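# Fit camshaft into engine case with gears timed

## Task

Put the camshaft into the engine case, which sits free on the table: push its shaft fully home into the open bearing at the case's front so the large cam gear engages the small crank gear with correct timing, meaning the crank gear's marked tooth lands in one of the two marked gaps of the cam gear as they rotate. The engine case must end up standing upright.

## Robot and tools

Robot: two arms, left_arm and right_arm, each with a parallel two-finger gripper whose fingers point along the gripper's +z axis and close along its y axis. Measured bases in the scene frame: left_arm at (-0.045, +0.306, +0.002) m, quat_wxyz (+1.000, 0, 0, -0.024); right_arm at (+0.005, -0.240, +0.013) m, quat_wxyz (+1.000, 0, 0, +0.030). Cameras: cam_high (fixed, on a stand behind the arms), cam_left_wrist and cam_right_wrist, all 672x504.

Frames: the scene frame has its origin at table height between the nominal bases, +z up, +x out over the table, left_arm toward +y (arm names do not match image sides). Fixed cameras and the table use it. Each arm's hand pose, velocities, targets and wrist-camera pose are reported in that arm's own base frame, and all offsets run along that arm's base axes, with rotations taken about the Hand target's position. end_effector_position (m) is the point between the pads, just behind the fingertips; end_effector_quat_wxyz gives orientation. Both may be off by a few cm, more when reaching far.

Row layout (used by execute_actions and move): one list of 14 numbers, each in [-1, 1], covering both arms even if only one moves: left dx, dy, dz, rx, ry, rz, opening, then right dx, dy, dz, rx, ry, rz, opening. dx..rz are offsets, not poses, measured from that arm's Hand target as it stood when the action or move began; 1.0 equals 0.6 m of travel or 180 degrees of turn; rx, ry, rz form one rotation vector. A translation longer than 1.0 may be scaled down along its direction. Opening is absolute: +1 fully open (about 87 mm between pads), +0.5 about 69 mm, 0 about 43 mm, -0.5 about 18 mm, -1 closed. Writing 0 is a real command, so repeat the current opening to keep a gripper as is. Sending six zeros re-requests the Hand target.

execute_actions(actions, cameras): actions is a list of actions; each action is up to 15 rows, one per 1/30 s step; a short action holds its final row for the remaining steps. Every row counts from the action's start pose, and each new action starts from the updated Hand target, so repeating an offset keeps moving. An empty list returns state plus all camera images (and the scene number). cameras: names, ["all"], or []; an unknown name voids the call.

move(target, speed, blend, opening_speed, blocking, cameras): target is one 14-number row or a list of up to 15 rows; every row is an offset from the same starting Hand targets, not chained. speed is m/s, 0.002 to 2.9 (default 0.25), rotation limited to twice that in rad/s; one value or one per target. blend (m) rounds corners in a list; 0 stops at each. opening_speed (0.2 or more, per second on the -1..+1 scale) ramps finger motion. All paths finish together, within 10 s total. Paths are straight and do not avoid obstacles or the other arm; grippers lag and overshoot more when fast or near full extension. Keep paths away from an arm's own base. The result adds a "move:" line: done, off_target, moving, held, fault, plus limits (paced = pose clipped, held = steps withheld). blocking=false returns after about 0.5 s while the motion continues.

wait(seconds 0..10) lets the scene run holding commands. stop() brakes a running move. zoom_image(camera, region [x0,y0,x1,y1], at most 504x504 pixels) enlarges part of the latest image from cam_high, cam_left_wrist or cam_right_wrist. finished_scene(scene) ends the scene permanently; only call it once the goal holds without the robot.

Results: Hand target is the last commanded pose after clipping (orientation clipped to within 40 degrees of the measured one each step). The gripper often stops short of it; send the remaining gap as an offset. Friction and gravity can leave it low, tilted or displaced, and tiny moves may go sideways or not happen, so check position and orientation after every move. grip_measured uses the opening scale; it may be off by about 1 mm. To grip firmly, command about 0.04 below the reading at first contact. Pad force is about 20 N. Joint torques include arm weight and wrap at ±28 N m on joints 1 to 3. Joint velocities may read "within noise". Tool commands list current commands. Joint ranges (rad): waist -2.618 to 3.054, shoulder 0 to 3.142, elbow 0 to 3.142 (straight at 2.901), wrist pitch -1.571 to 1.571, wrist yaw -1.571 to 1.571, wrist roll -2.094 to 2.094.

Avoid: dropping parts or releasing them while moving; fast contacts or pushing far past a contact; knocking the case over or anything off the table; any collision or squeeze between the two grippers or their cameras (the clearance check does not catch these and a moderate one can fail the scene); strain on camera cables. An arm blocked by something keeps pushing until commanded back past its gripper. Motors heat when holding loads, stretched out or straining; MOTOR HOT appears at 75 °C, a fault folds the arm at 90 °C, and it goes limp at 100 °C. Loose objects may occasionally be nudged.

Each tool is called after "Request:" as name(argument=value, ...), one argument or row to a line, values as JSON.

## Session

Scene 1 done. Now scene 2.

Request:
execute_actions(
  actions=[],
)

Request:
zoom_image(
  camera="cam_high",
  region=[130, 130, 530, 350],
)

Scene clock: 0.00 s.
left_arm: end_effector_position=(+0.2369, -0.0439, +0.1679) grip_measured=+0.998 end_effector_quat_wxyz=(+0.539, -0.129, +0.829, -0.083) | right_arm: end_effector_position=(+0.2450, +0.2420, +0.3516) grip_measured=+0.968 end_effector_quat_wxyz=(+0.582, -0.112, +0.685, +0.422)
Joint positions: left_arm=[-0.327 0.496 0.528 -0.471 -0.299 -0.445 0.999] | right_arm=[0.657 0.877 0.892 0.021 -0.133 0.469 0.984]
Joint velocities: within noise
Joint torques (N m): no reading
Motor temperatures (°C): left_arm=[23 28 29 25 26 25 24] | right_arm=[25 28 31 32 27 26 27]
Heat: left arm: 29 °C; right arm: 32 °C.
Hand target: left_arm +0.2363, -0.0434, +0.1690; +0.538, -0.129, +0.829, -0.082 | right_arm +0.2445, +0.2416, +0.3590; +0.589, -0.113, +0.678, +0.425
Tool commands: left_gripper/opening=+1.0 right_gripper/opening=+1.0

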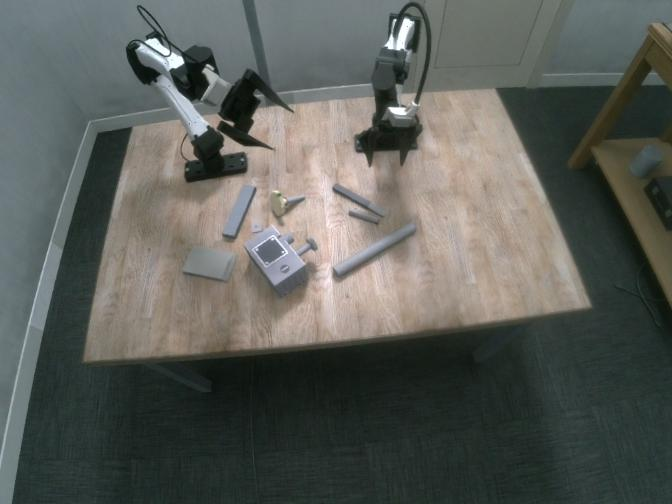

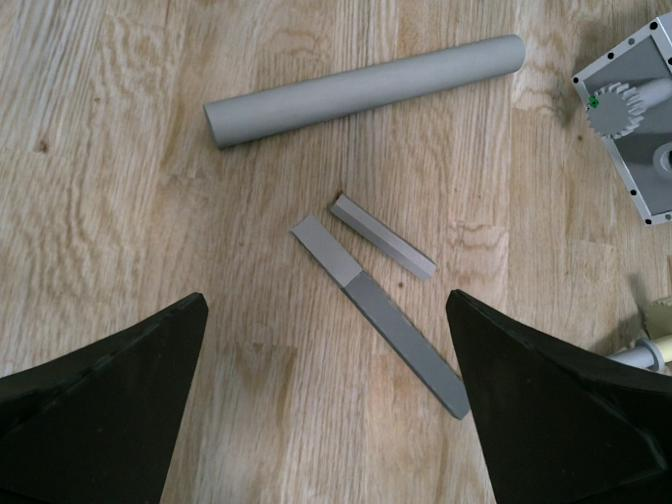

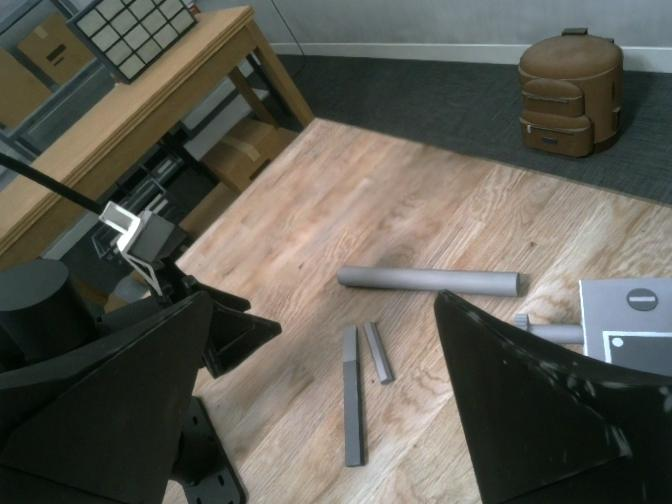

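Scaled by 1.260 from the camera's 672x504 image, which has a finer 960x720 frame.

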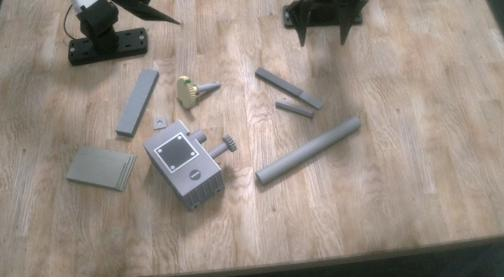

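Request:
move(
  target=[
    [0, 0, 0, 0, 0, 0, 1, 0.026, -0.486, -0.1, 0, 0, -0.25, -1],
    [-0.06, -0.478, -0.015, 0.117, 0.047, -0.327, 1, 0.026, -0.486, -0.1, 0, 0, -0.25, -1],
  ],
  speed=0.3,
  blend=[0.03,0],
  opening_speed=1.5,
  cameras=["all"],
)

Scene clock: 74.37 s.
left_arm: end_effector_position=(+0.2017, -0.3261, +0.1576) grip_measured=+0.998 end_effector_quat_wxyz=(+0.388, +0.374, +0.823, -0.177) | right_arm: end_effector_position=(+0.2588, -0.0483, +0.3012) grip_measured=-1.000 end_effector_quat_wxyz=(+0.705, +0.156, +0.671, +0.167)
Joint positions: left_arm=[-1.081 1.375 1.042 -0.369 -0.175 -0.147 0.999] | right_arm=[-0.69 0.53 0.604 -0.009 -0.692 0.503 0]
Joint torques (N m): left_arm=[-0.59 -3.71 10.96 1.72 0.1 0.01] | right_arm=[-0.47 1.7 4.42 1.85 -0.07 -0.04]
Motor temperatures (°C): left_arm=[23 28 36 33 26 25 24] | right_arm=[25 28 36 37 27 26 27]
Heat: left arm: 36 °C; right arm: 37 °C.
Hand target: left_arm +0.2005, -0.3302, +0.1601; +0.383, +0.383, +0.822, -0.178 | right_arm +0.2601, -0.0500, +0.2991; +0.707, +0.156, +0.670, +0.168
Off the commanded pose: left_arm 0.005 m, 1 deg | right_arm 0.003 m, 0 deg.
move: done

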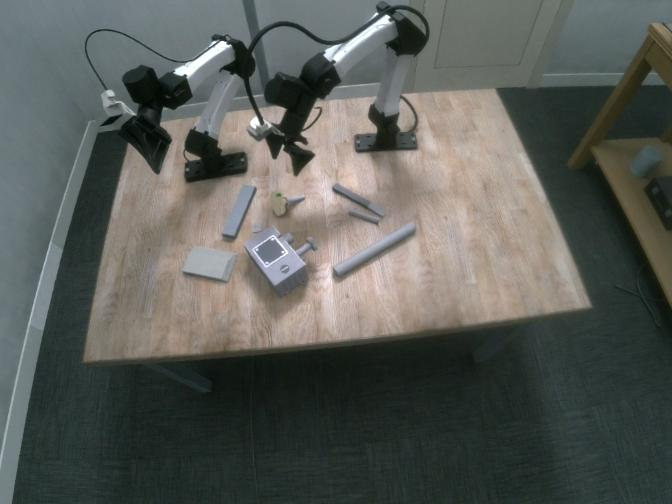

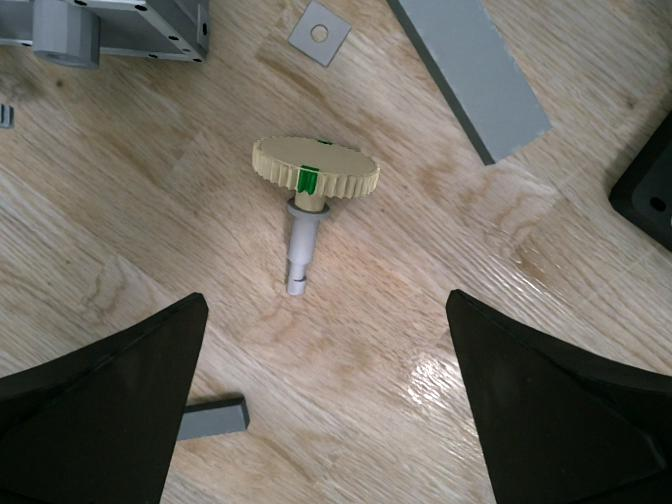

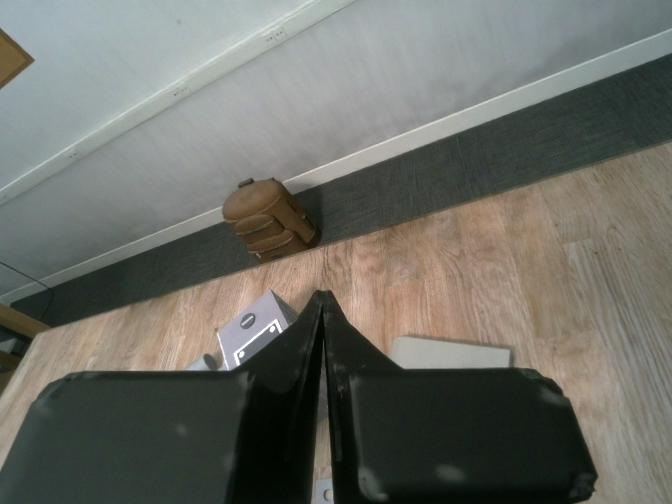

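Request:
zoom_image(
  camera="cam_left_wrist",
  region=[220, 110, 420, 310],
)

Scaled by 2.520 from the camera's 672x504 image, which has a finer 960x720 frame.

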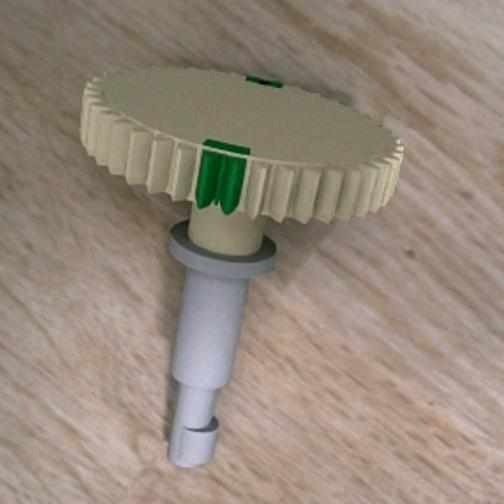

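Request:
move(
  target=[0.06, -0.01, 0.0, 0.271, -0.191, -0.448, 0.4, 0, 0, 0, 0, 0, 0, -1],
  speed=0.3,
  opening_speed=1.5,
  cameras=["cam_high","cam_left_wrist"],
)

Scene clock: 123.50 s.
left_arm: end_effector_position=(+0.2368, -0.3357, +0.1616) grip_measured=+0.400 end_effector_quat_wxyz=(+0.222, +0.937, +0.262, +0.054) | right_arm: end_effector_position=(+0.2588, -0.0483, +0.3013) grip_measured=-1.000 end_effector_quat_wxyz=(+0.705, +0.156, +0.671, +0.167)
Joint positions: left_arm=[-1.058 1.672 1.47 -0.907 0.001 1.538 0.7] | right_arm=[-0.69 0.53 0.604 -0.009 -0.692 0.503 0]
Joint torques (N m): left_arm=[-0.9 -5.26 10.13 0.94 -0.02 0.01] | right_arm=[-0.49 1.72 4.41 1.85 -0.07 -0.04]
Motor temperatures (°C): left_arm=[23 29 41 36 26 25 24] | right_arm=[25 28 35 41 27 26 27]
Heat: left arm: 41 °C; right arm: 41 °C.
Hand target: left_arm +0.2364, -0.3361, +0.1599; +0.208, +0.942, +0.256, +0.057 | right_arm +0.2601, -0.0500, +0.2991; +0.707, +0.155, +0.670, +0.168
Off the commanded pose: left_arm 0.002 m, 2 deg | right_arm 0.003 m, 0 deg.
move: done
Images, in order (width x height): cam_high 672x504, cam_left_wrist 672x504.

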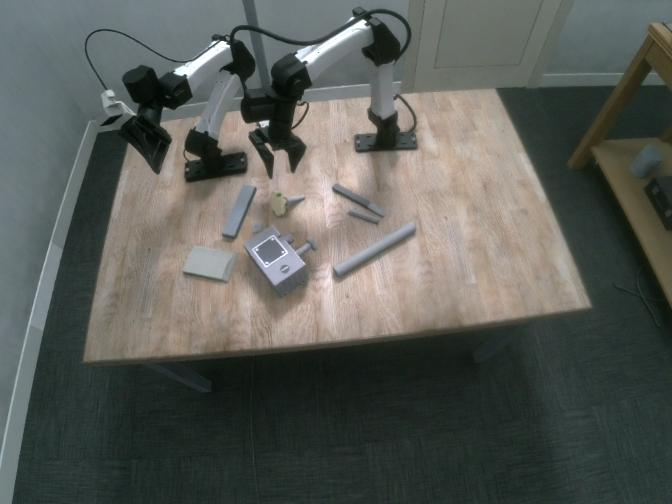

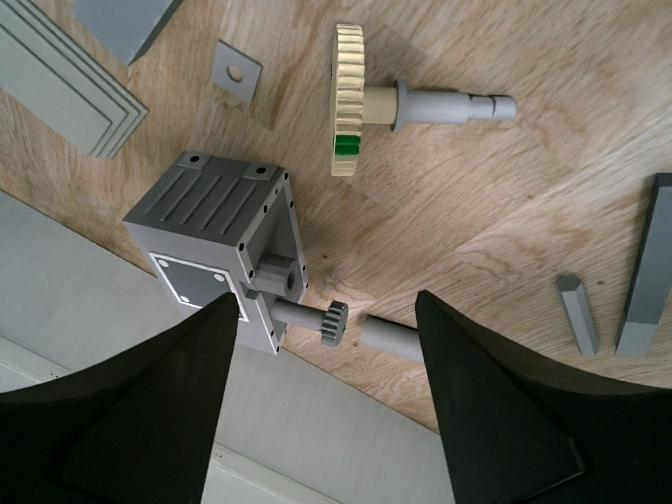

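Request:
move(
  target=[0.003, -0.018, -0.078, 0, 0, 0, 0.2, 0, 0, 0, 0, 0, 0, -1],
  speed=0.15,
  opening_speed=1.5,
  cameras=["cam_left_wrist"],
)

Scene clock: 141.50 s.
left_arm: end_effector_position=(+0.2402, -0.3489, +0.1231) grip_measured=+0.200 end_effector_quat_wxyz=(+0.222, +0.939, +0.258, +0.055) | right_arm: end_effector_position=(+0.2588, -0.0483, +0.3013) grip_measured=-1.000 end_effector_quat_wxyz=(+0.705, +0.156, +0.671, +0.167)
Joint positions: left_arm=[-1.068 1.725 1.376 -0.759 -0.004 1.538 0.6] | right_arm=[-0.69 0.53 0.604 -0.009 -0.692 0.503 0]
Joint torques (N m): left_arm=[-0.9 -6.11 6.69 1.24 -0.02 -0.09] | right_arm=[-0.49 1.7 4.44 1.86 -0.07 -0.04]
Heat: left arm: 42 °C; right arm: 42 °C.
Hand target: left_arm +0.2383, -0.3469, +0.1133; +0.208, +0.942, +0.256, +0.057 | right_arm +0.2601, -0.0500, +0.2991; +0.707, +0.155, +0.670, +0.168
Off the commanded pose: left_arm 0.010 m, 2 deg | right_arm 0.003 m, 0 deg.
move: done
Images, in order (width x height): cam_left_wrist 672x504.

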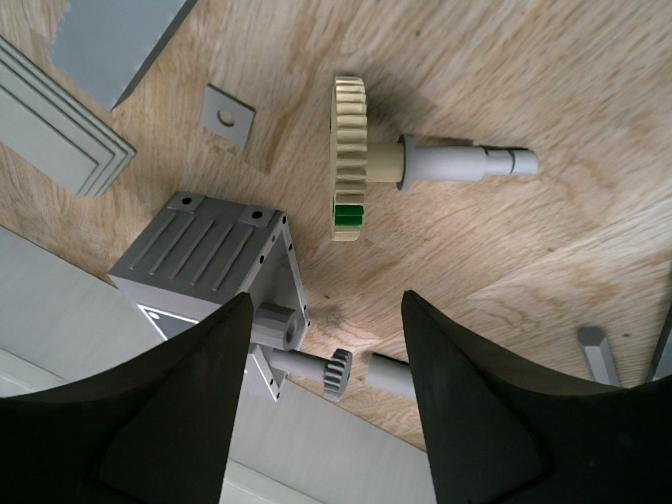

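Request:
move(
  target=[
    [-0.006, 0.012, -0.006, 0, 0, 0, 0.2, 0, 0, 0, 0, 0, 0, -1],
    [0.006, -0.01, -0.045, 0, 0, 0, 0.1, 0, 0, 0, 0, 0, 0, -1],
  ],
  speed=0.1,
  cameras=["cam_left_wrist"],
)

Scene clock: 149.27 s.
left_arm: end_effector_position=(+0.2440, -0.3558, +0.0971) grip_measured=+0.100 end_effector_quat_wxyz=(+0.224, +0.938, +0.258, +0.056) | right_arm: end_effector_position=(+0.2588, -0.0483, +0.3013) grip_measured=-1.000 end_effector_quat_wxyz=(+0.705, +0.156, +0.671, +0.167)
Joint positions: left_arm=[-1.068 1.769 1.322 -0.659 -0.005 1.538 0.55] | right_arm=[-0.69 0.53 0.604 -0.009 -0.692 0.503 0]
Joint torques (N m): left_arm=[-0.83 -6.26 6.6 1.24 -0.01 -0.08] | right_arm=[-0.46 1.73 4.41 1.85 -0.07 -0.04]
Heat: left arm: 40 °C; right arm: 42 °C.
Hand target: left_arm +0.2418, -0.3530, +0.0862; +0.208, +0.942, +0.256, +0.057 | right_arm +0.2601, -0.0500, +0.2991; +0.707, +0.155, +0.670, +0.168
Off the commanded pose: left_arm 0.011 m, 2 deg | right_arm 0.003 m, 0 deg.
move: off_target (left_arm); target 2's new opening was sent with left_arm's hand 0.011 m and 2 deg from that target
Images, in order (width x height): cam_left_wrist 672x504.

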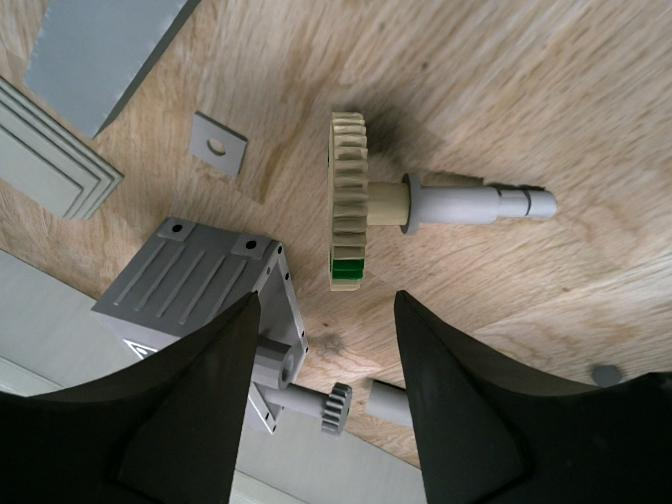

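Request:
move(
  target=[
    [-0.01, 0.014, -0.002, 0, 0, 0, 0.1, 0, 0, 0, 0, 0, 0, -1],
    [-0.004, 0.006, -0.032, 0, 0, 0, 0.0, 0, 0, 0, 0, 0, 0, -1],
  ],
  speed=0.08,
  cameras=["cam_left_wrist"],
)

Scene clock: 157.53 s.
left_arm: end_effector_position=(+0.2417, -0.3536, +0.0802) grip_measured=+0.000 end_effector_quat_wxyz=(+0.226, +0.938, +0.256, +0.057) | right_arm: end_effector_position=(+0.2588, -0.0483, +0.3013) grip_measured=-1.000 end_effector_quat_wxyz=(+0.705, +0.156, +0.671, +0.167)
Joint positions: left_arm=[-1.071 1.769 1.25 -0.581 -0.006 1.538 0.5] | right_arm=[-0.69 0.53 0.604 -0.009 -0.692 0.503 0]
Joint torques (N m): left_arm=[-0.66 -5.9 6.27 1.26 0 -0.09] | right_arm=[-0.5 1.72 4.41 1.85 -0.07 -0.04]
Heat: left arm: 39 °C; right arm: 42 °C.
Hand target: left_arm +0.2394, -0.3493, +0.0670; +0.208, +0.942, +0.256, +0.057 | right_arm +0.2601, -0.0500, +0.2991; +0.707, +0.155, +0.670, +0.168
Off the commanded pose: left_arm 0.014 m, 2 deg | right_arm 0.003 m, 0 deg.
move: off_target (left_arm); target 2's new opening was sent with left_arm's hand 0.014 m and 2 deg from that target
Images, in order (width x height): cam_left_wrist 672x504.

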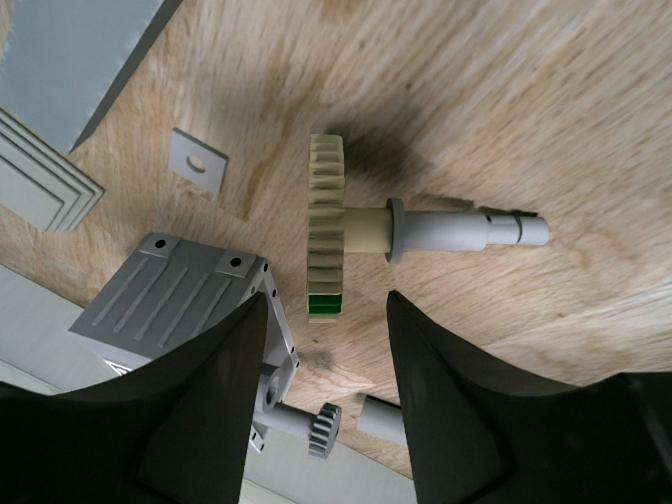

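Request:
move(
  target=[
    [0.003, -0.006, -0.014, 0, 0, 0, 0.0, 0, 0, 0, 0, 0, 0, -1],
    [0.003, -0.006, -0.014, 0, 0, 0, -0.55, 0, 0, 0, 0, 0, 0, -1],
  ],
  speed=0.08,
  opening_speed=0.7,
  cameras=["cam_left_wrist"],
)

Scene clock: 164.90 s.
left_arm: end_effector_position=(+0.2438, -0.3575, +0.0721) grip_measured=-0.550 end_effector_quat_wxyz=(+0.227, +0.938, +0.256, +0.057) | right_arm: end_effector_position=(+0.2588, -0.0483, +0.3013) grip_measured=-1.000 end_effector_quat_wxyz=(+0.705, +0.156, +0.671, +0.167)
Joint positions: left_arm=[-1.071 1.793 1.246 -0.552 -0.006 1.538 0.225] | right_arm=[-0.69 0.53 0.604 -0.009 -0.692 0.503 0]
Joint torques (N m): left_arm=[-0.7 -6.05 6.19 1.26 0 -0.09] | right_arm=[-0.47 1.7 4.4 1.85 -0.07 -0.04]
Heat: left arm: 38 °C; right arm: 42 °C.
Hand target: left_arm +0.2412, -0.3529, +0.0586; +0.208, +0.942, +0.256, +0.057 | right_arm +0.2601, -0.0500, +0.2991; +0.707, +0.155, +0.670, +0.168
Off the commanded pose: left_arm 0.014 m, 2 deg | right_arm 0.003 m, 0 deg.
move: off_target (left_arm); target 2's new opening was sent with left_arm's hand 0.016 m and 2 deg from that target
Images, in order (width x height): cam_left_wrist 672x504.

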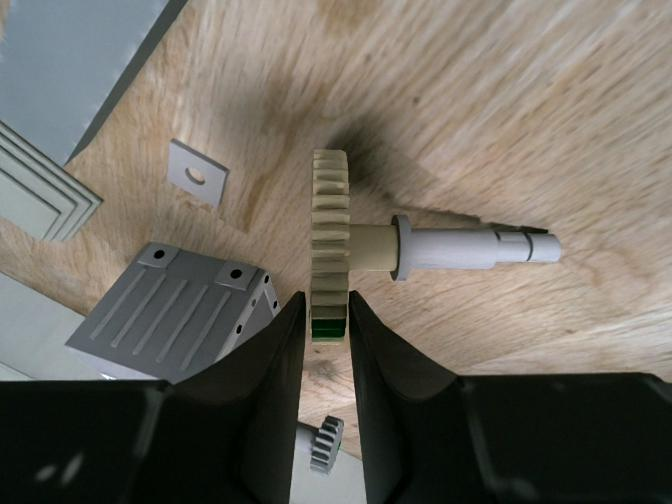

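Grip and lift.

Request:
move(
  target=[
    [0, 0, 0, 0, 0, 0, -0.55, 0, 0, 0, 0, 0, 0, -1],
    [0, 0, 0, 0, 0, 0, -0.72, 0, 0, 0, 0, 0, 0, -1],
    [0, 0, 0.15, 0, 0, 0, -0.72, 0, 0, 0, 0, 0, 0, -1],
  ],
  speed=0.08,
  opening_speed=0.4,
  cameras=["cam_high","cam_left_wrist"],
)

Scene clock: 178.07 s.
left_arm: end_effector_position=(+0.2411, -0.3522, +0.1258) grip_measured=-0.642 end_effector_quat_wxyz=(+0.190, +0.946, +0.259, +0.048) | right_arm: end_effector_position=(+0.2588, -0.0483, +0.3013) grip_measured=-1.000 end_effector_quat_wxyz=(+0.705, +0.156, +0.671, +0.167)
Joint positions: left_arm=[-1.071 1.793 1.495 -0.877 -0.006 1.538 0.179] | right_arm=[-0.69 0.53 0.604 -0.009 -0.692 0.503 0]
Joint torques (N m): left_arm=[-0.68 -10.74 10.37 0.86 0.01 -0.09] | right_arm=[-0.49 1.72 4.4 1.85 -0.07 -0.04]
Heat: left arm: 38 °C; right arm: 43 °C.
Hand target: left_arm +0.2413, -0.3529, +0.1486; +0.208, +0.942, +0.256, +0.057 | right_arm +0.2601, -0.0500, +0.2991; +0.707, +0.155, +0.670, +0.168
Off the commanded pose: left_arm 0.023 m, 2 deg | right_arm 0.003 m, 0 deg.
move: off_target (left_arm); target 2's new opening was sent with left_arm's hand 0.014 m and 2 deg from that target
Images, in order (width x height): cam_high 672x504, cam_left_wrist 672x504.

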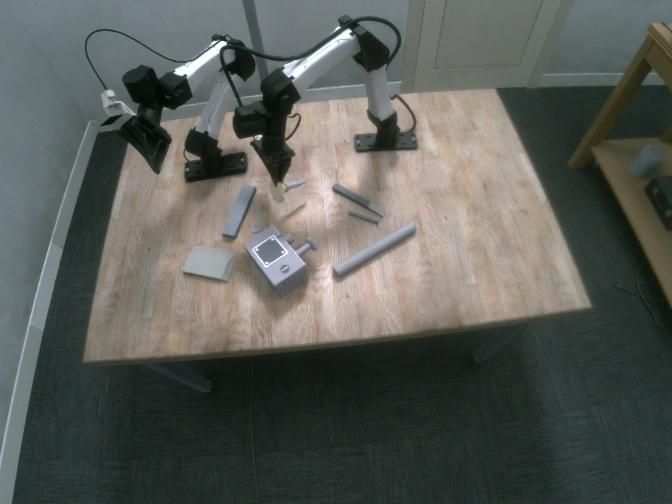

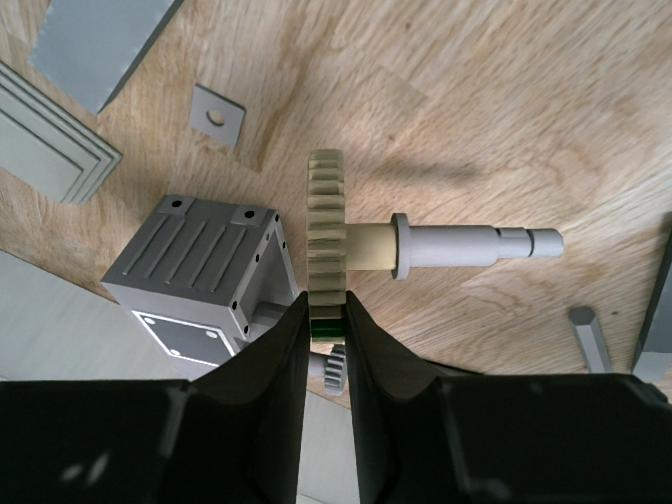

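Request:
move(
  target=[
    [0.01, 0.03, 0.15, 0, 0, 0, -0.72, 0, 0, 0, 0, 0, 0, -1],
    [0.048, 0.155, 0.186, -0.184, 0.0275, 0.365, -0.72, 0, 0, 0, 0, 0, 0, -1],
    [0.148, 0.255, 0.06, -0.521, -0.077, 0.706, -0.72, 0, 0, 0, 0, 0, 0, -1],
  ],
  speed=0.25,
  blend=0.03,
  cameras=["cam_high","cam_left_wrist"],
)

Scene clock: 210.57 s.
left_arm: end_effector_position=(+0.3230, -0.2017, +0.1734) grip_measured=-0.642 end_effector_quat_wxyz=(+0.549, -0.132, +0.819, +0.100) | right_arm: end_effector_position=(+0.2588, -0.0483, +0.3013) grip_measured=-1.000 end_effector_quat_wxyz=(+0.705, +0.156, +0.671, +0.167)
Joint positions: left_arm=[-0.937 1.572 1.177 -0.559 -1.09 -0.875 0.179] | right_arm=[-0.69 0.53 0.604 -0.009 -0.692 0.503 0]
Joint torques (N m): left_arm=[0.23 -5.05 10.95 1.26 -1.08 -0.26] | right_arm=[-0.46 1.72 4.42 1.85 -0.07 -0.04]
Motor temperatures (°C): left_arm=[23 37 38 32 26 25 25] | right_arm=[25 27 35 43 27 26 27]
Heat: left arm: 38 °C; right arm: 43 °C.
Hand target: left_arm +0.3300, -0.2001, +0.1846; +0.564, -0.152, +0.805, +0.107 | right_arm +0.2601, -0.0500, +0.2991; +0.707, +0.155, +0.670, +0.168
Off the commanded pose: left_arm 0.013 m, 3 deg | right_arm 0.003 m, 0 deg.
move: off_target (left_arm)
Images, in order (width x height): cam_high 672x504, cam_left_wrist 672x504.

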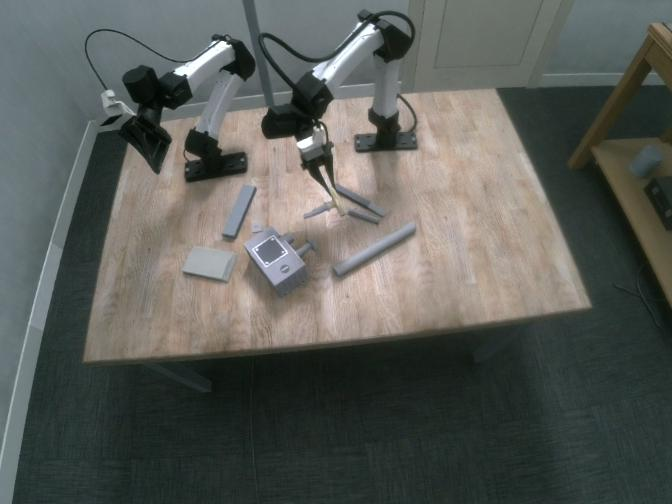

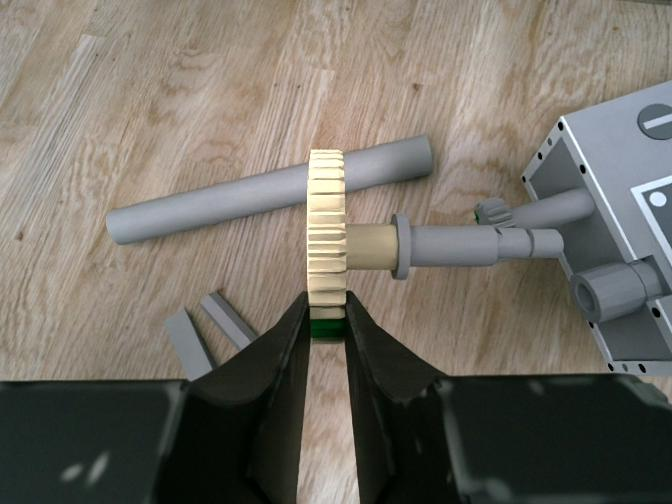

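Request:
zoom_image(
  camera="cam_left_wrist",
  region=[440, 70, 672, 390],
)

Scaled by 1.575 from the camera's 672x504 image, which has a finer 960x720 frame.

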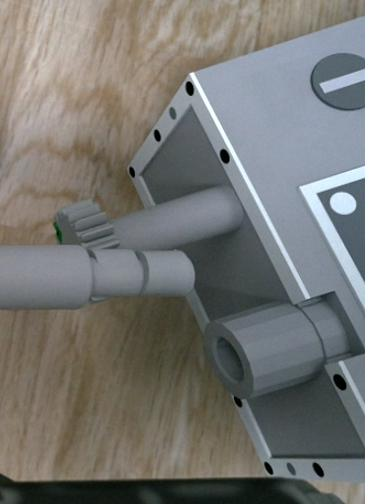

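Request:
move(
  target=[
    [0.012, -0.06, -0.04, -0.1207, 0.2447, 0.0501, -0.72, 0.1, 0.0, -0.05, -0.136, 0.06, 0.204, -1],
    [0.012, -0.06, -0.04, -0.1207, 0.2447, 0.0501, -0.72, 0.233, 0.233, -0.19, -0.2716, 0.119, 0.4083, -1],
  ],
  speed=0.2,
  blend=0.03,
  cameras=["all"],
)

Scene clock: 304.77 s.
left_arm: end_effector_position=(+0.3373, -0.2361, +0.1618) grip_measured=-0.642 end_effector_quat_wxyz=(+0.184, -0.257, +0.948, +0.044) | right_arm: end_effector_position=(+0.3957, +0.0894, +0.1793) grip_measured=-1.000 end_effector_quat_wxyz=(+0.342, -0.513, +0.747, +0.248)
Joint positions: left_arm=[-0.668 2.063 2.093 -1.445 -0.348 -1.17 0.179] | right_arm=[-0.034 1.818 1.673 -1.08 -0.818 -1.087 0]
Joint torques (N m): left_arm=[0.08 -7.76 9.65 0.39 -0.2 -0.2] | right_arm=[0.47 -7.32 7.32 0.65 -0.44 -0.13]
Motor temperatures (°C): left_arm=[23 33 44 31 27 25 26] | right_arm=[25 27 35 44 27 26 27]
Heat: left arm: 44 °C; right arm: 44 °C.
Hand target: left_arm +0.3372, -0.2360, +0.1606; +0.175, -0.263, +0.948, +0.049 | right_arm +0.3998, +0.0898, +0.1851; +0.347, -0.519, +0.743, +0.242
Off the commanded pose: left_arm 0.001 m, 1 deg | right_arm 0.007 m, 1 deg.
move: done

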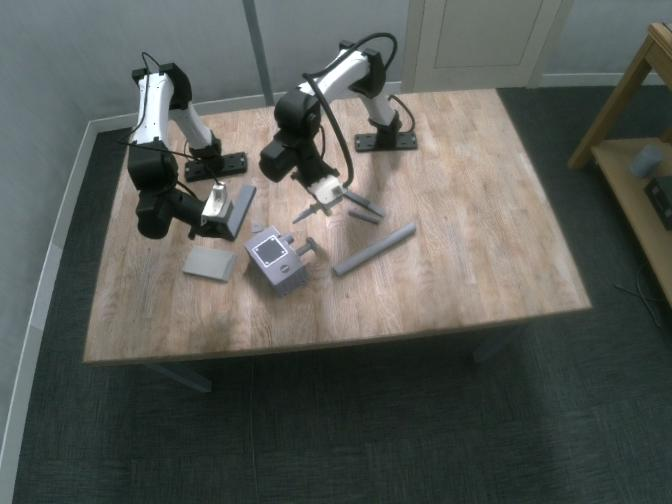

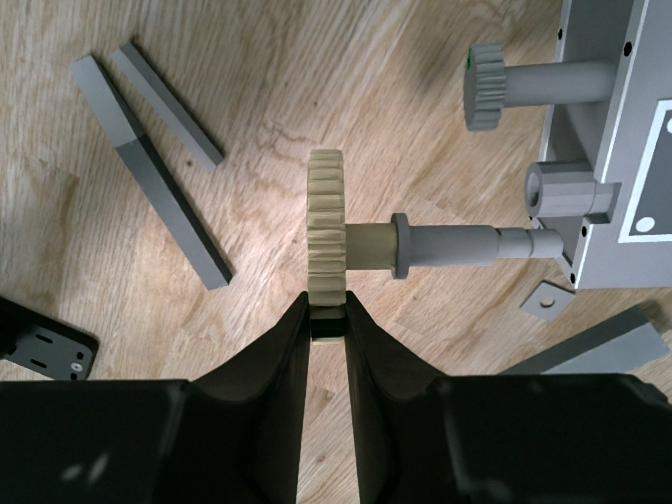

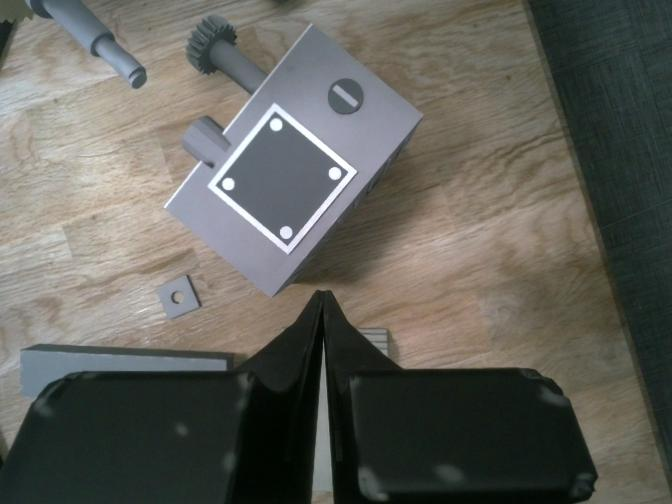

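Request:
execute_actions(
  actions=[],
)

Scene clock: 326.30 s.
left_arm: end_effector_position=(+0.3373, -0.2361, +0.1618) grip_measured=-0.642 end_effector_quat_wxyz=(+0.184, -0.257, +0.948, +0.044) | right_arm: end_effector_position=(+0.3956, +0.0893, +0.1793) grip_measured=-1.000 end_effector_quat_wxyz=(+0.342, -0.513, +0.747, +0.248)
Joint positions: left_arm=[-0.668 2.063 2.093 -1.445 -0.348 -1.17 0.179] | right_arm=[-0.034 1.818 1.673 -1.08 -0.818 -1.087 0]
Joint velocities: within noise
Joint torques (N m): left_arm=[0.08 -7.77 9.66 0.39 -0.2 -0.2] | right_arm=[0.47 -7.31 7.35 0.66 -0.42 -0.12]
Motor temperatures (°C): left_arm=[23 34 43 30 27 25 26] | right_arm=[25 30 36 40 27 26 27]
Heat: left arm: 43 °C; right arm: 40 °C.
Hand target: left_arm +0.3372, -0.2360, +0.1606; +0.175, -0.263, +0.948, +0.049 | right_arm +0.3999, +0.0898, +0.1851; +0.346, -0.519, +0.743, +0.242
Tool commands: left_gripper/opening=-0.72 right_gripper/opening=-1.0
Off the commanded pose: left_arm 0.001 m, 1 deg | right_arm 0.007 m, 1 deg.

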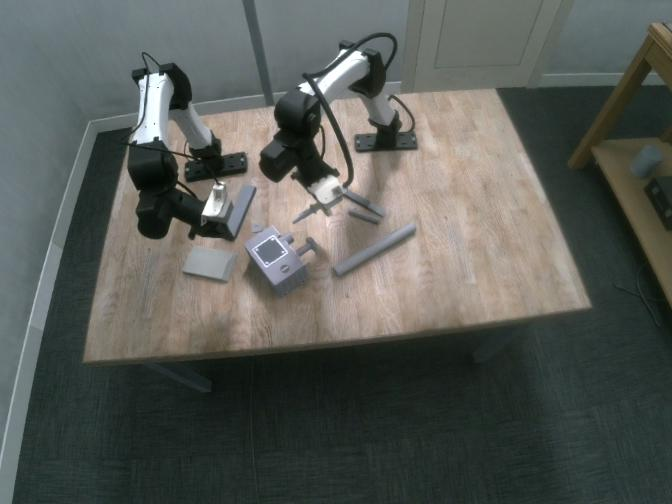

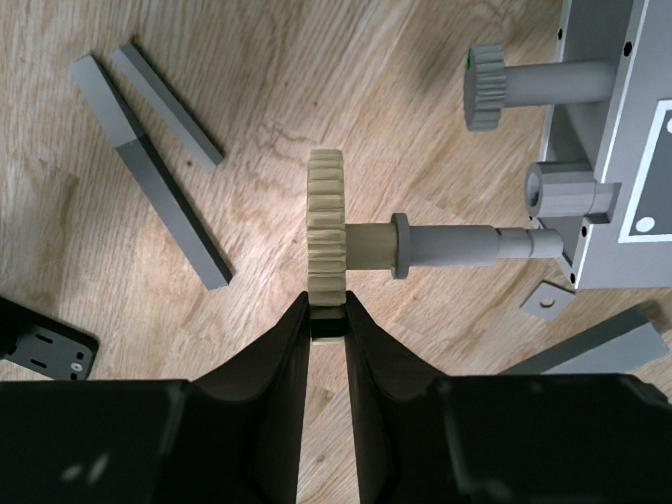

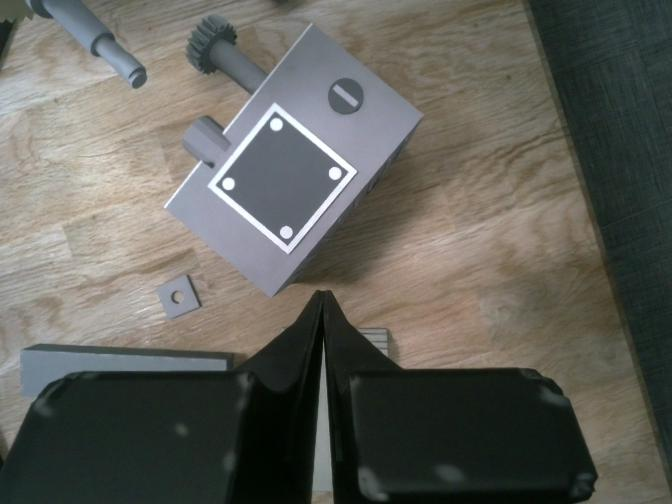

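Request:
zoom_image(
  camera="cam_left_wrist",
  region=[300, 20, 672, 300],
)

Request:
zoom_image(
  camera="cam_right_wrist",
  region=[0, 0, 440, 330],
)

Scaled by 1.355 from the camera's 672x504 image, which has a finer 960x720 frame.

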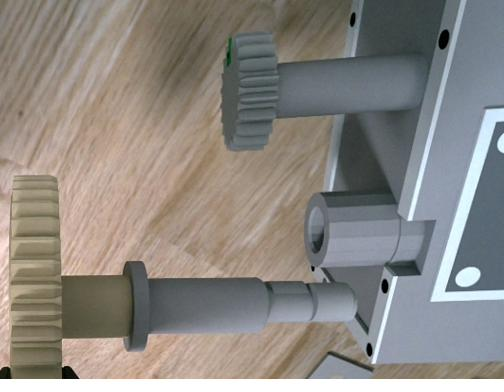

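Scaled by 1.145 from the camera's 672x504 image, which has a finer 960x720 frame.

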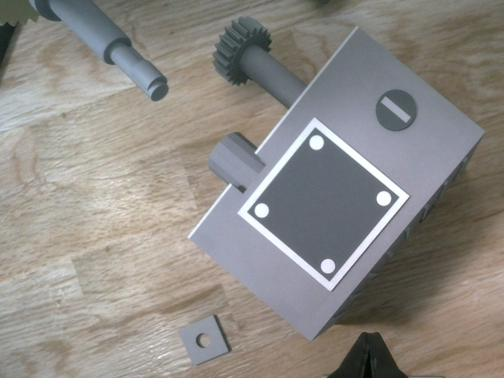

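Request:
move(
  target=[0.0, -0.0353, -0.0933, 0, 0, 0.0167, -0.72, 0.008, 0.02, -0.03, 0, 0, 0, -1],
  speed=0.12,
  cameras=["cam_left_wrist","cam_right_wrist"],
)

Request:
zoom_image(
  camera="cam_left_wrist",
  region=[300, 20, 672, 300],
)

Scene clock: 364.27 s.
left_arm: end_effector_position=(+0.3346, -0.2536, +0.1116) grip_measured=-0.642 end_effector_quat_wxyz=(+0.172, -0.282, +0.943, +0.053) | right_arm: end_effector_position=(+0.4032, +0.0994, +0.1725) grip_measured=-1.000 end_effector_quat_wxyz=(+0.348, -0.519, +0.742, +0.242)
Joint positions: left_arm=[-0.702 2.106 1.959 -1.321 -0.348 -1.264 0.179] | right_arm=[-0.005 1.823 1.647 -1.007 -0.806 -1.058 0]
Joint torques (N m): left_arm=[-0.62 -8.65 6.56 0.75 -0.32 -0.24] | right_arm=[0.81 -7.54 4.15 0.99 -0.41 0.03]
Heat: left arm: 43 °C; right arm: 38 °C.
Hand target: left_arm +0.3373, -0.2571, +0.1047; +0.174, -0.288, +0.940, +0.053 | right_arm +0.4047, +0.1017, +0.1672; +0.347, -0.519, +0.743, +0.242
Off the commanded pose: left_arm 0.008 m, 1 deg | right_arm 0.006 m, 0 deg.
move: done
Images, in order (width x height): cam_left_wrist 672x504, cam_right_wrist 672x504.

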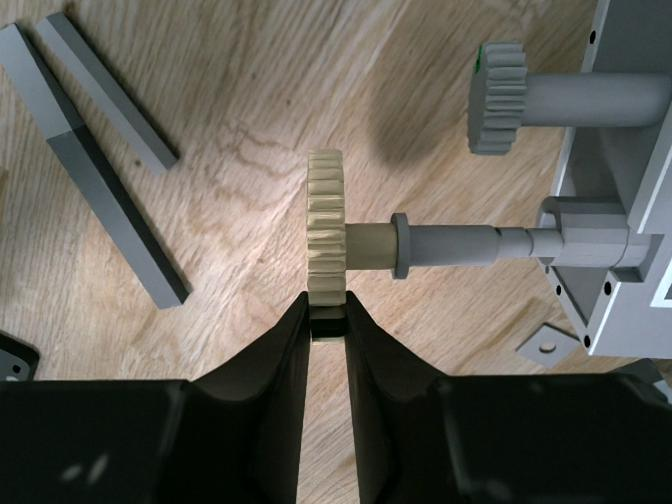

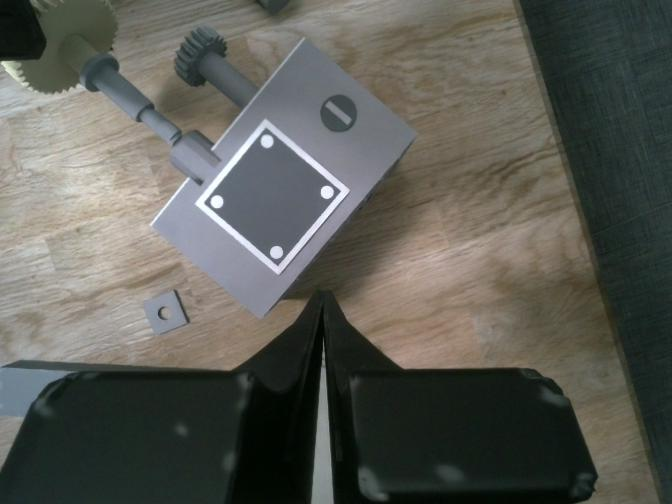

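Scaled by 1.355 from the camera's 672x504 image, which has a finer 960x720 frame.

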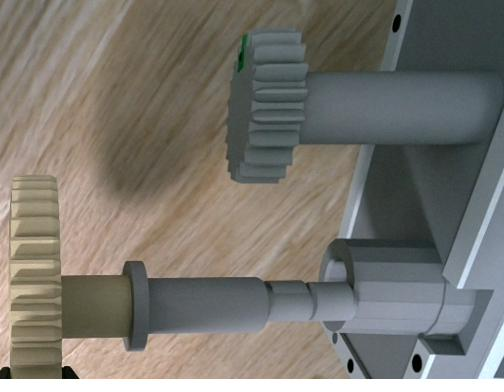

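Request:
zoom_image(
  camera="cam_right_wrist",
  region=[0, 0, 280, 210],
)

Scaled by 1.800 from the camera's 672x504 image, which has a finer 960x720 frame.

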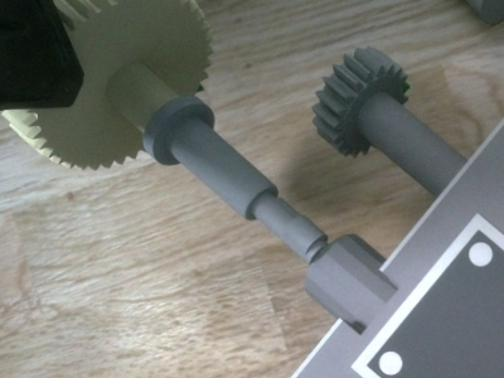

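Request:
move(
  target=[-0.013, 0.0073, -0.03, 0, 0, 0, -0.72, 0, 0, 0, 0, 0, 0, -1],
  speed=0.1,
  cameras=["cam_left_wrist","cam_right_wrist"],
)

Request:
zoom_image(
  camera="cam_left_wrist",
  region=[300, 20, 672, 300],
)

Request:
zoom_image(
  camera="cam_right_wrist",
  region=[0, 0, 280, 210],
)

Scene clock: 417.80 s.
left_arm: end_effector_position=(+0.3321, -0.2516, +0.0788) grip_measured=-0.642 end_effector_quat_wxyz=(+0.167, -0.284, +0.942, +0.060) | right_arm: end_effector_position=(+0.4032, +0.0994, +0.1725) grip_measured=-1.000 end_effector_quat_wxyz=(+0.348, -0.519, +0.743, +0.242)
Joint positions: left_arm=[-0.702 2.106 1.83 -1.209 -0.348 -1.273 0.179] | right_arm=[-0.005 1.823 1.647 -1.006 -0.806 -1.057 0]
Joint torques (N m): left_arm=[-1.05 -11.93 6.2 0.49 -0.34 -0.21] | right_arm=[0.83 -7.5 4.15 0.99 -0.4 0]
Motor temperatures (°C): left_arm=[23 41 39 29 27 25 27] | right_arm=[25 33 36 38 27 26 27]
Heat: left arm: 41 °C; right arm: 38 °C.
Hand target: left_arm +0.3295, -0.2528, +0.0866; +0.174, -0.288, +0.940, +0.053 | right_arm +0.4047, +0.1017, +0.1672; +0.347, -0.519, +0.743, +0.242
Off the commanded pose: left_arm 0.008 m, 1 deg | right_arm 0.006 m, 0 deg.
move: done
Images, in order (width x height): cam_left_wrist 672x504, cam_right_wrist 672x504.

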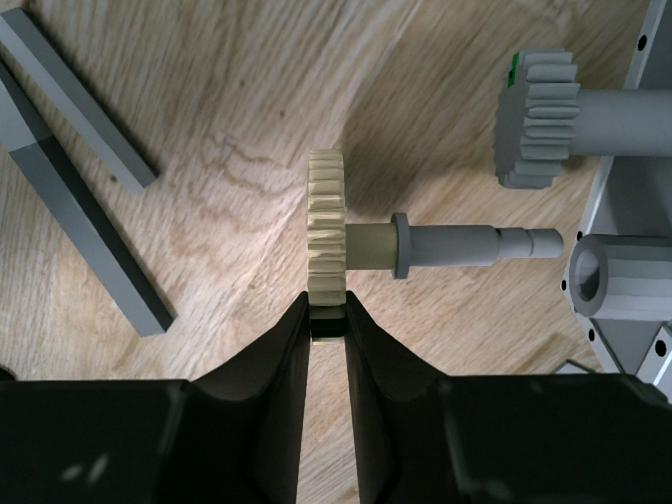

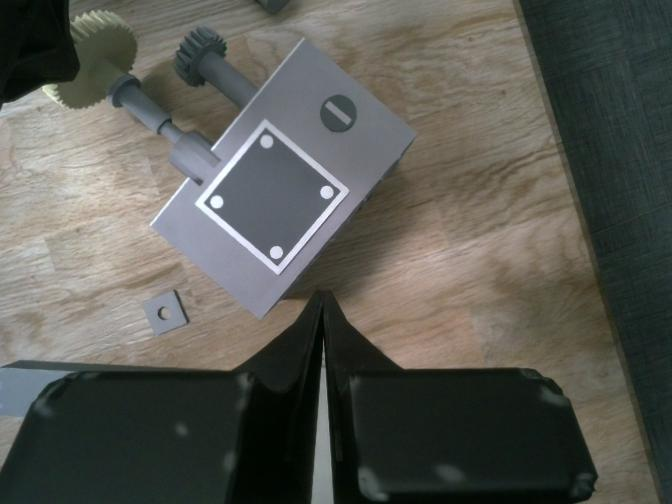

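Scaled by 1.355 from the camera's 672x504 image, which has a finer 960x720 frame.

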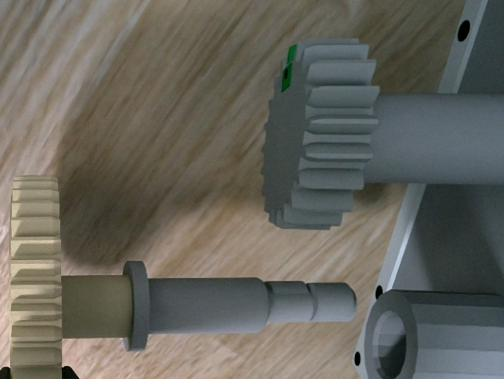

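Scaled by 1.800 from the camera's 672x504 image, which has a finer 960x720 frame.

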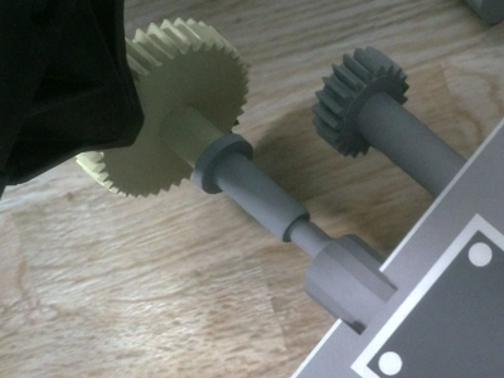

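Request:
move(
  target=[
    [-0.0093, 0.0077, 0, 0, 0, 0, -0.72, 0, 0, 0, 0, 0, 0, -1],
    [-0.0093, 0.0077, 0.029, 0, 0, 0, -0.72, 0, 0, 0, 0, 0, 0, -1],
  ],
  speed=0.1,
  blend=0.004,
  cameras=["cam_left_wrist","cam_right_wrist"],
)

Request:
zoom_image(
  camera="cam_left_wrist",
  region=[300, 20, 672, 300],
)

Request:
zoom_image(
  camera="cam_right_wrist",
  region=[0, 0, 280, 210],
)

Scene clock: 448.17 s.
left_arm: end_effector_position=(+0.3245, -0.2452, +0.0791) grip_measured=-0.642 end_effector_quat_wxyz=(+0.160, -0.282, +0.943, +0.071) | right_arm: end_effector_position=(+0.4032, +0.0994, +0.1725) grip_measured=-1.000 end_effector_quat_wxyz=(+0.348, -0.519, +0.743, +0.242)
Joint positions: left_arm=[-0.702 2.092 1.81 -1.23 -0.348 -1.273 0.179] | right_arm=[-0.005 1.823 1.647 -1.006 -0.806 -1.057 0]
Joint torques (N m): left_arm=[-1.06 -13.35 9.68 0.14 -0.34 -0.21] | right_arm=[0.81 -7.5 4.16 1 -0.41 -0.01]
Motor temperatures (°C): left_arm=[23 49 38 28 27 25 27] | right_arm=[25 33 35 37 27 26 27]
Heat: left arm: 49 °C; right arm: 37 °C.
Hand target: left_arm +0.3238, -0.2481, +0.1040; +0.174, -0.288, +0.940, +0.053 | right_arm +0.4047, +0.1017, +0.1672; +0.347, -0.519, +0.743, +0.242
Off the commanded pose: left_arm 0.025 m, 3 deg | right_arm 0.006 m, 0 deg.
move: off_target (left_arm); blend cut to 0.0036 m at target 1
Images, in order (width x height): cam_left_wrist 672x504, cam_right_wrist 672x504.

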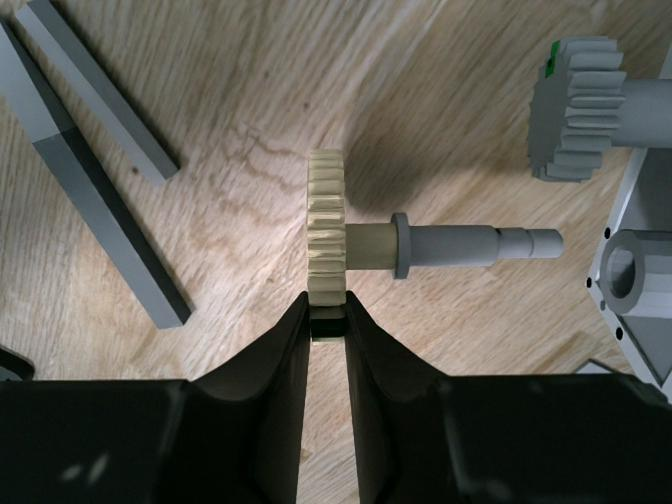

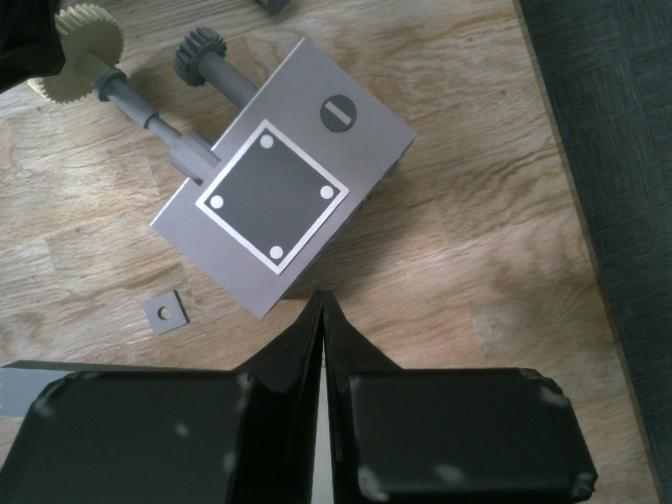

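Scaled by 1.355 from the camera's 672x504 image, which has a finer 960x720 frame.

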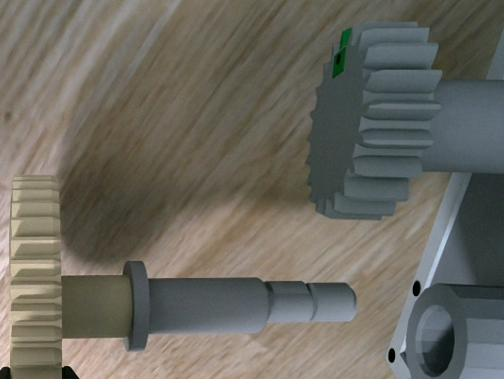

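Scaled by 1.800 from the camera's 672x504 image, which has a finer 960x720 frame.

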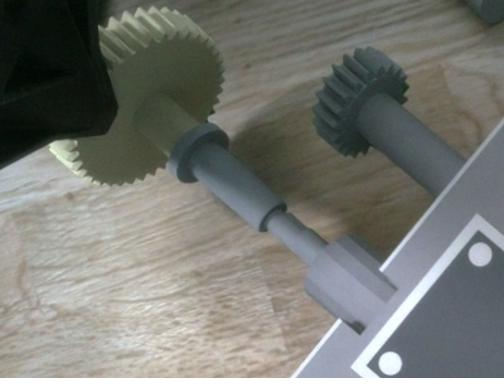

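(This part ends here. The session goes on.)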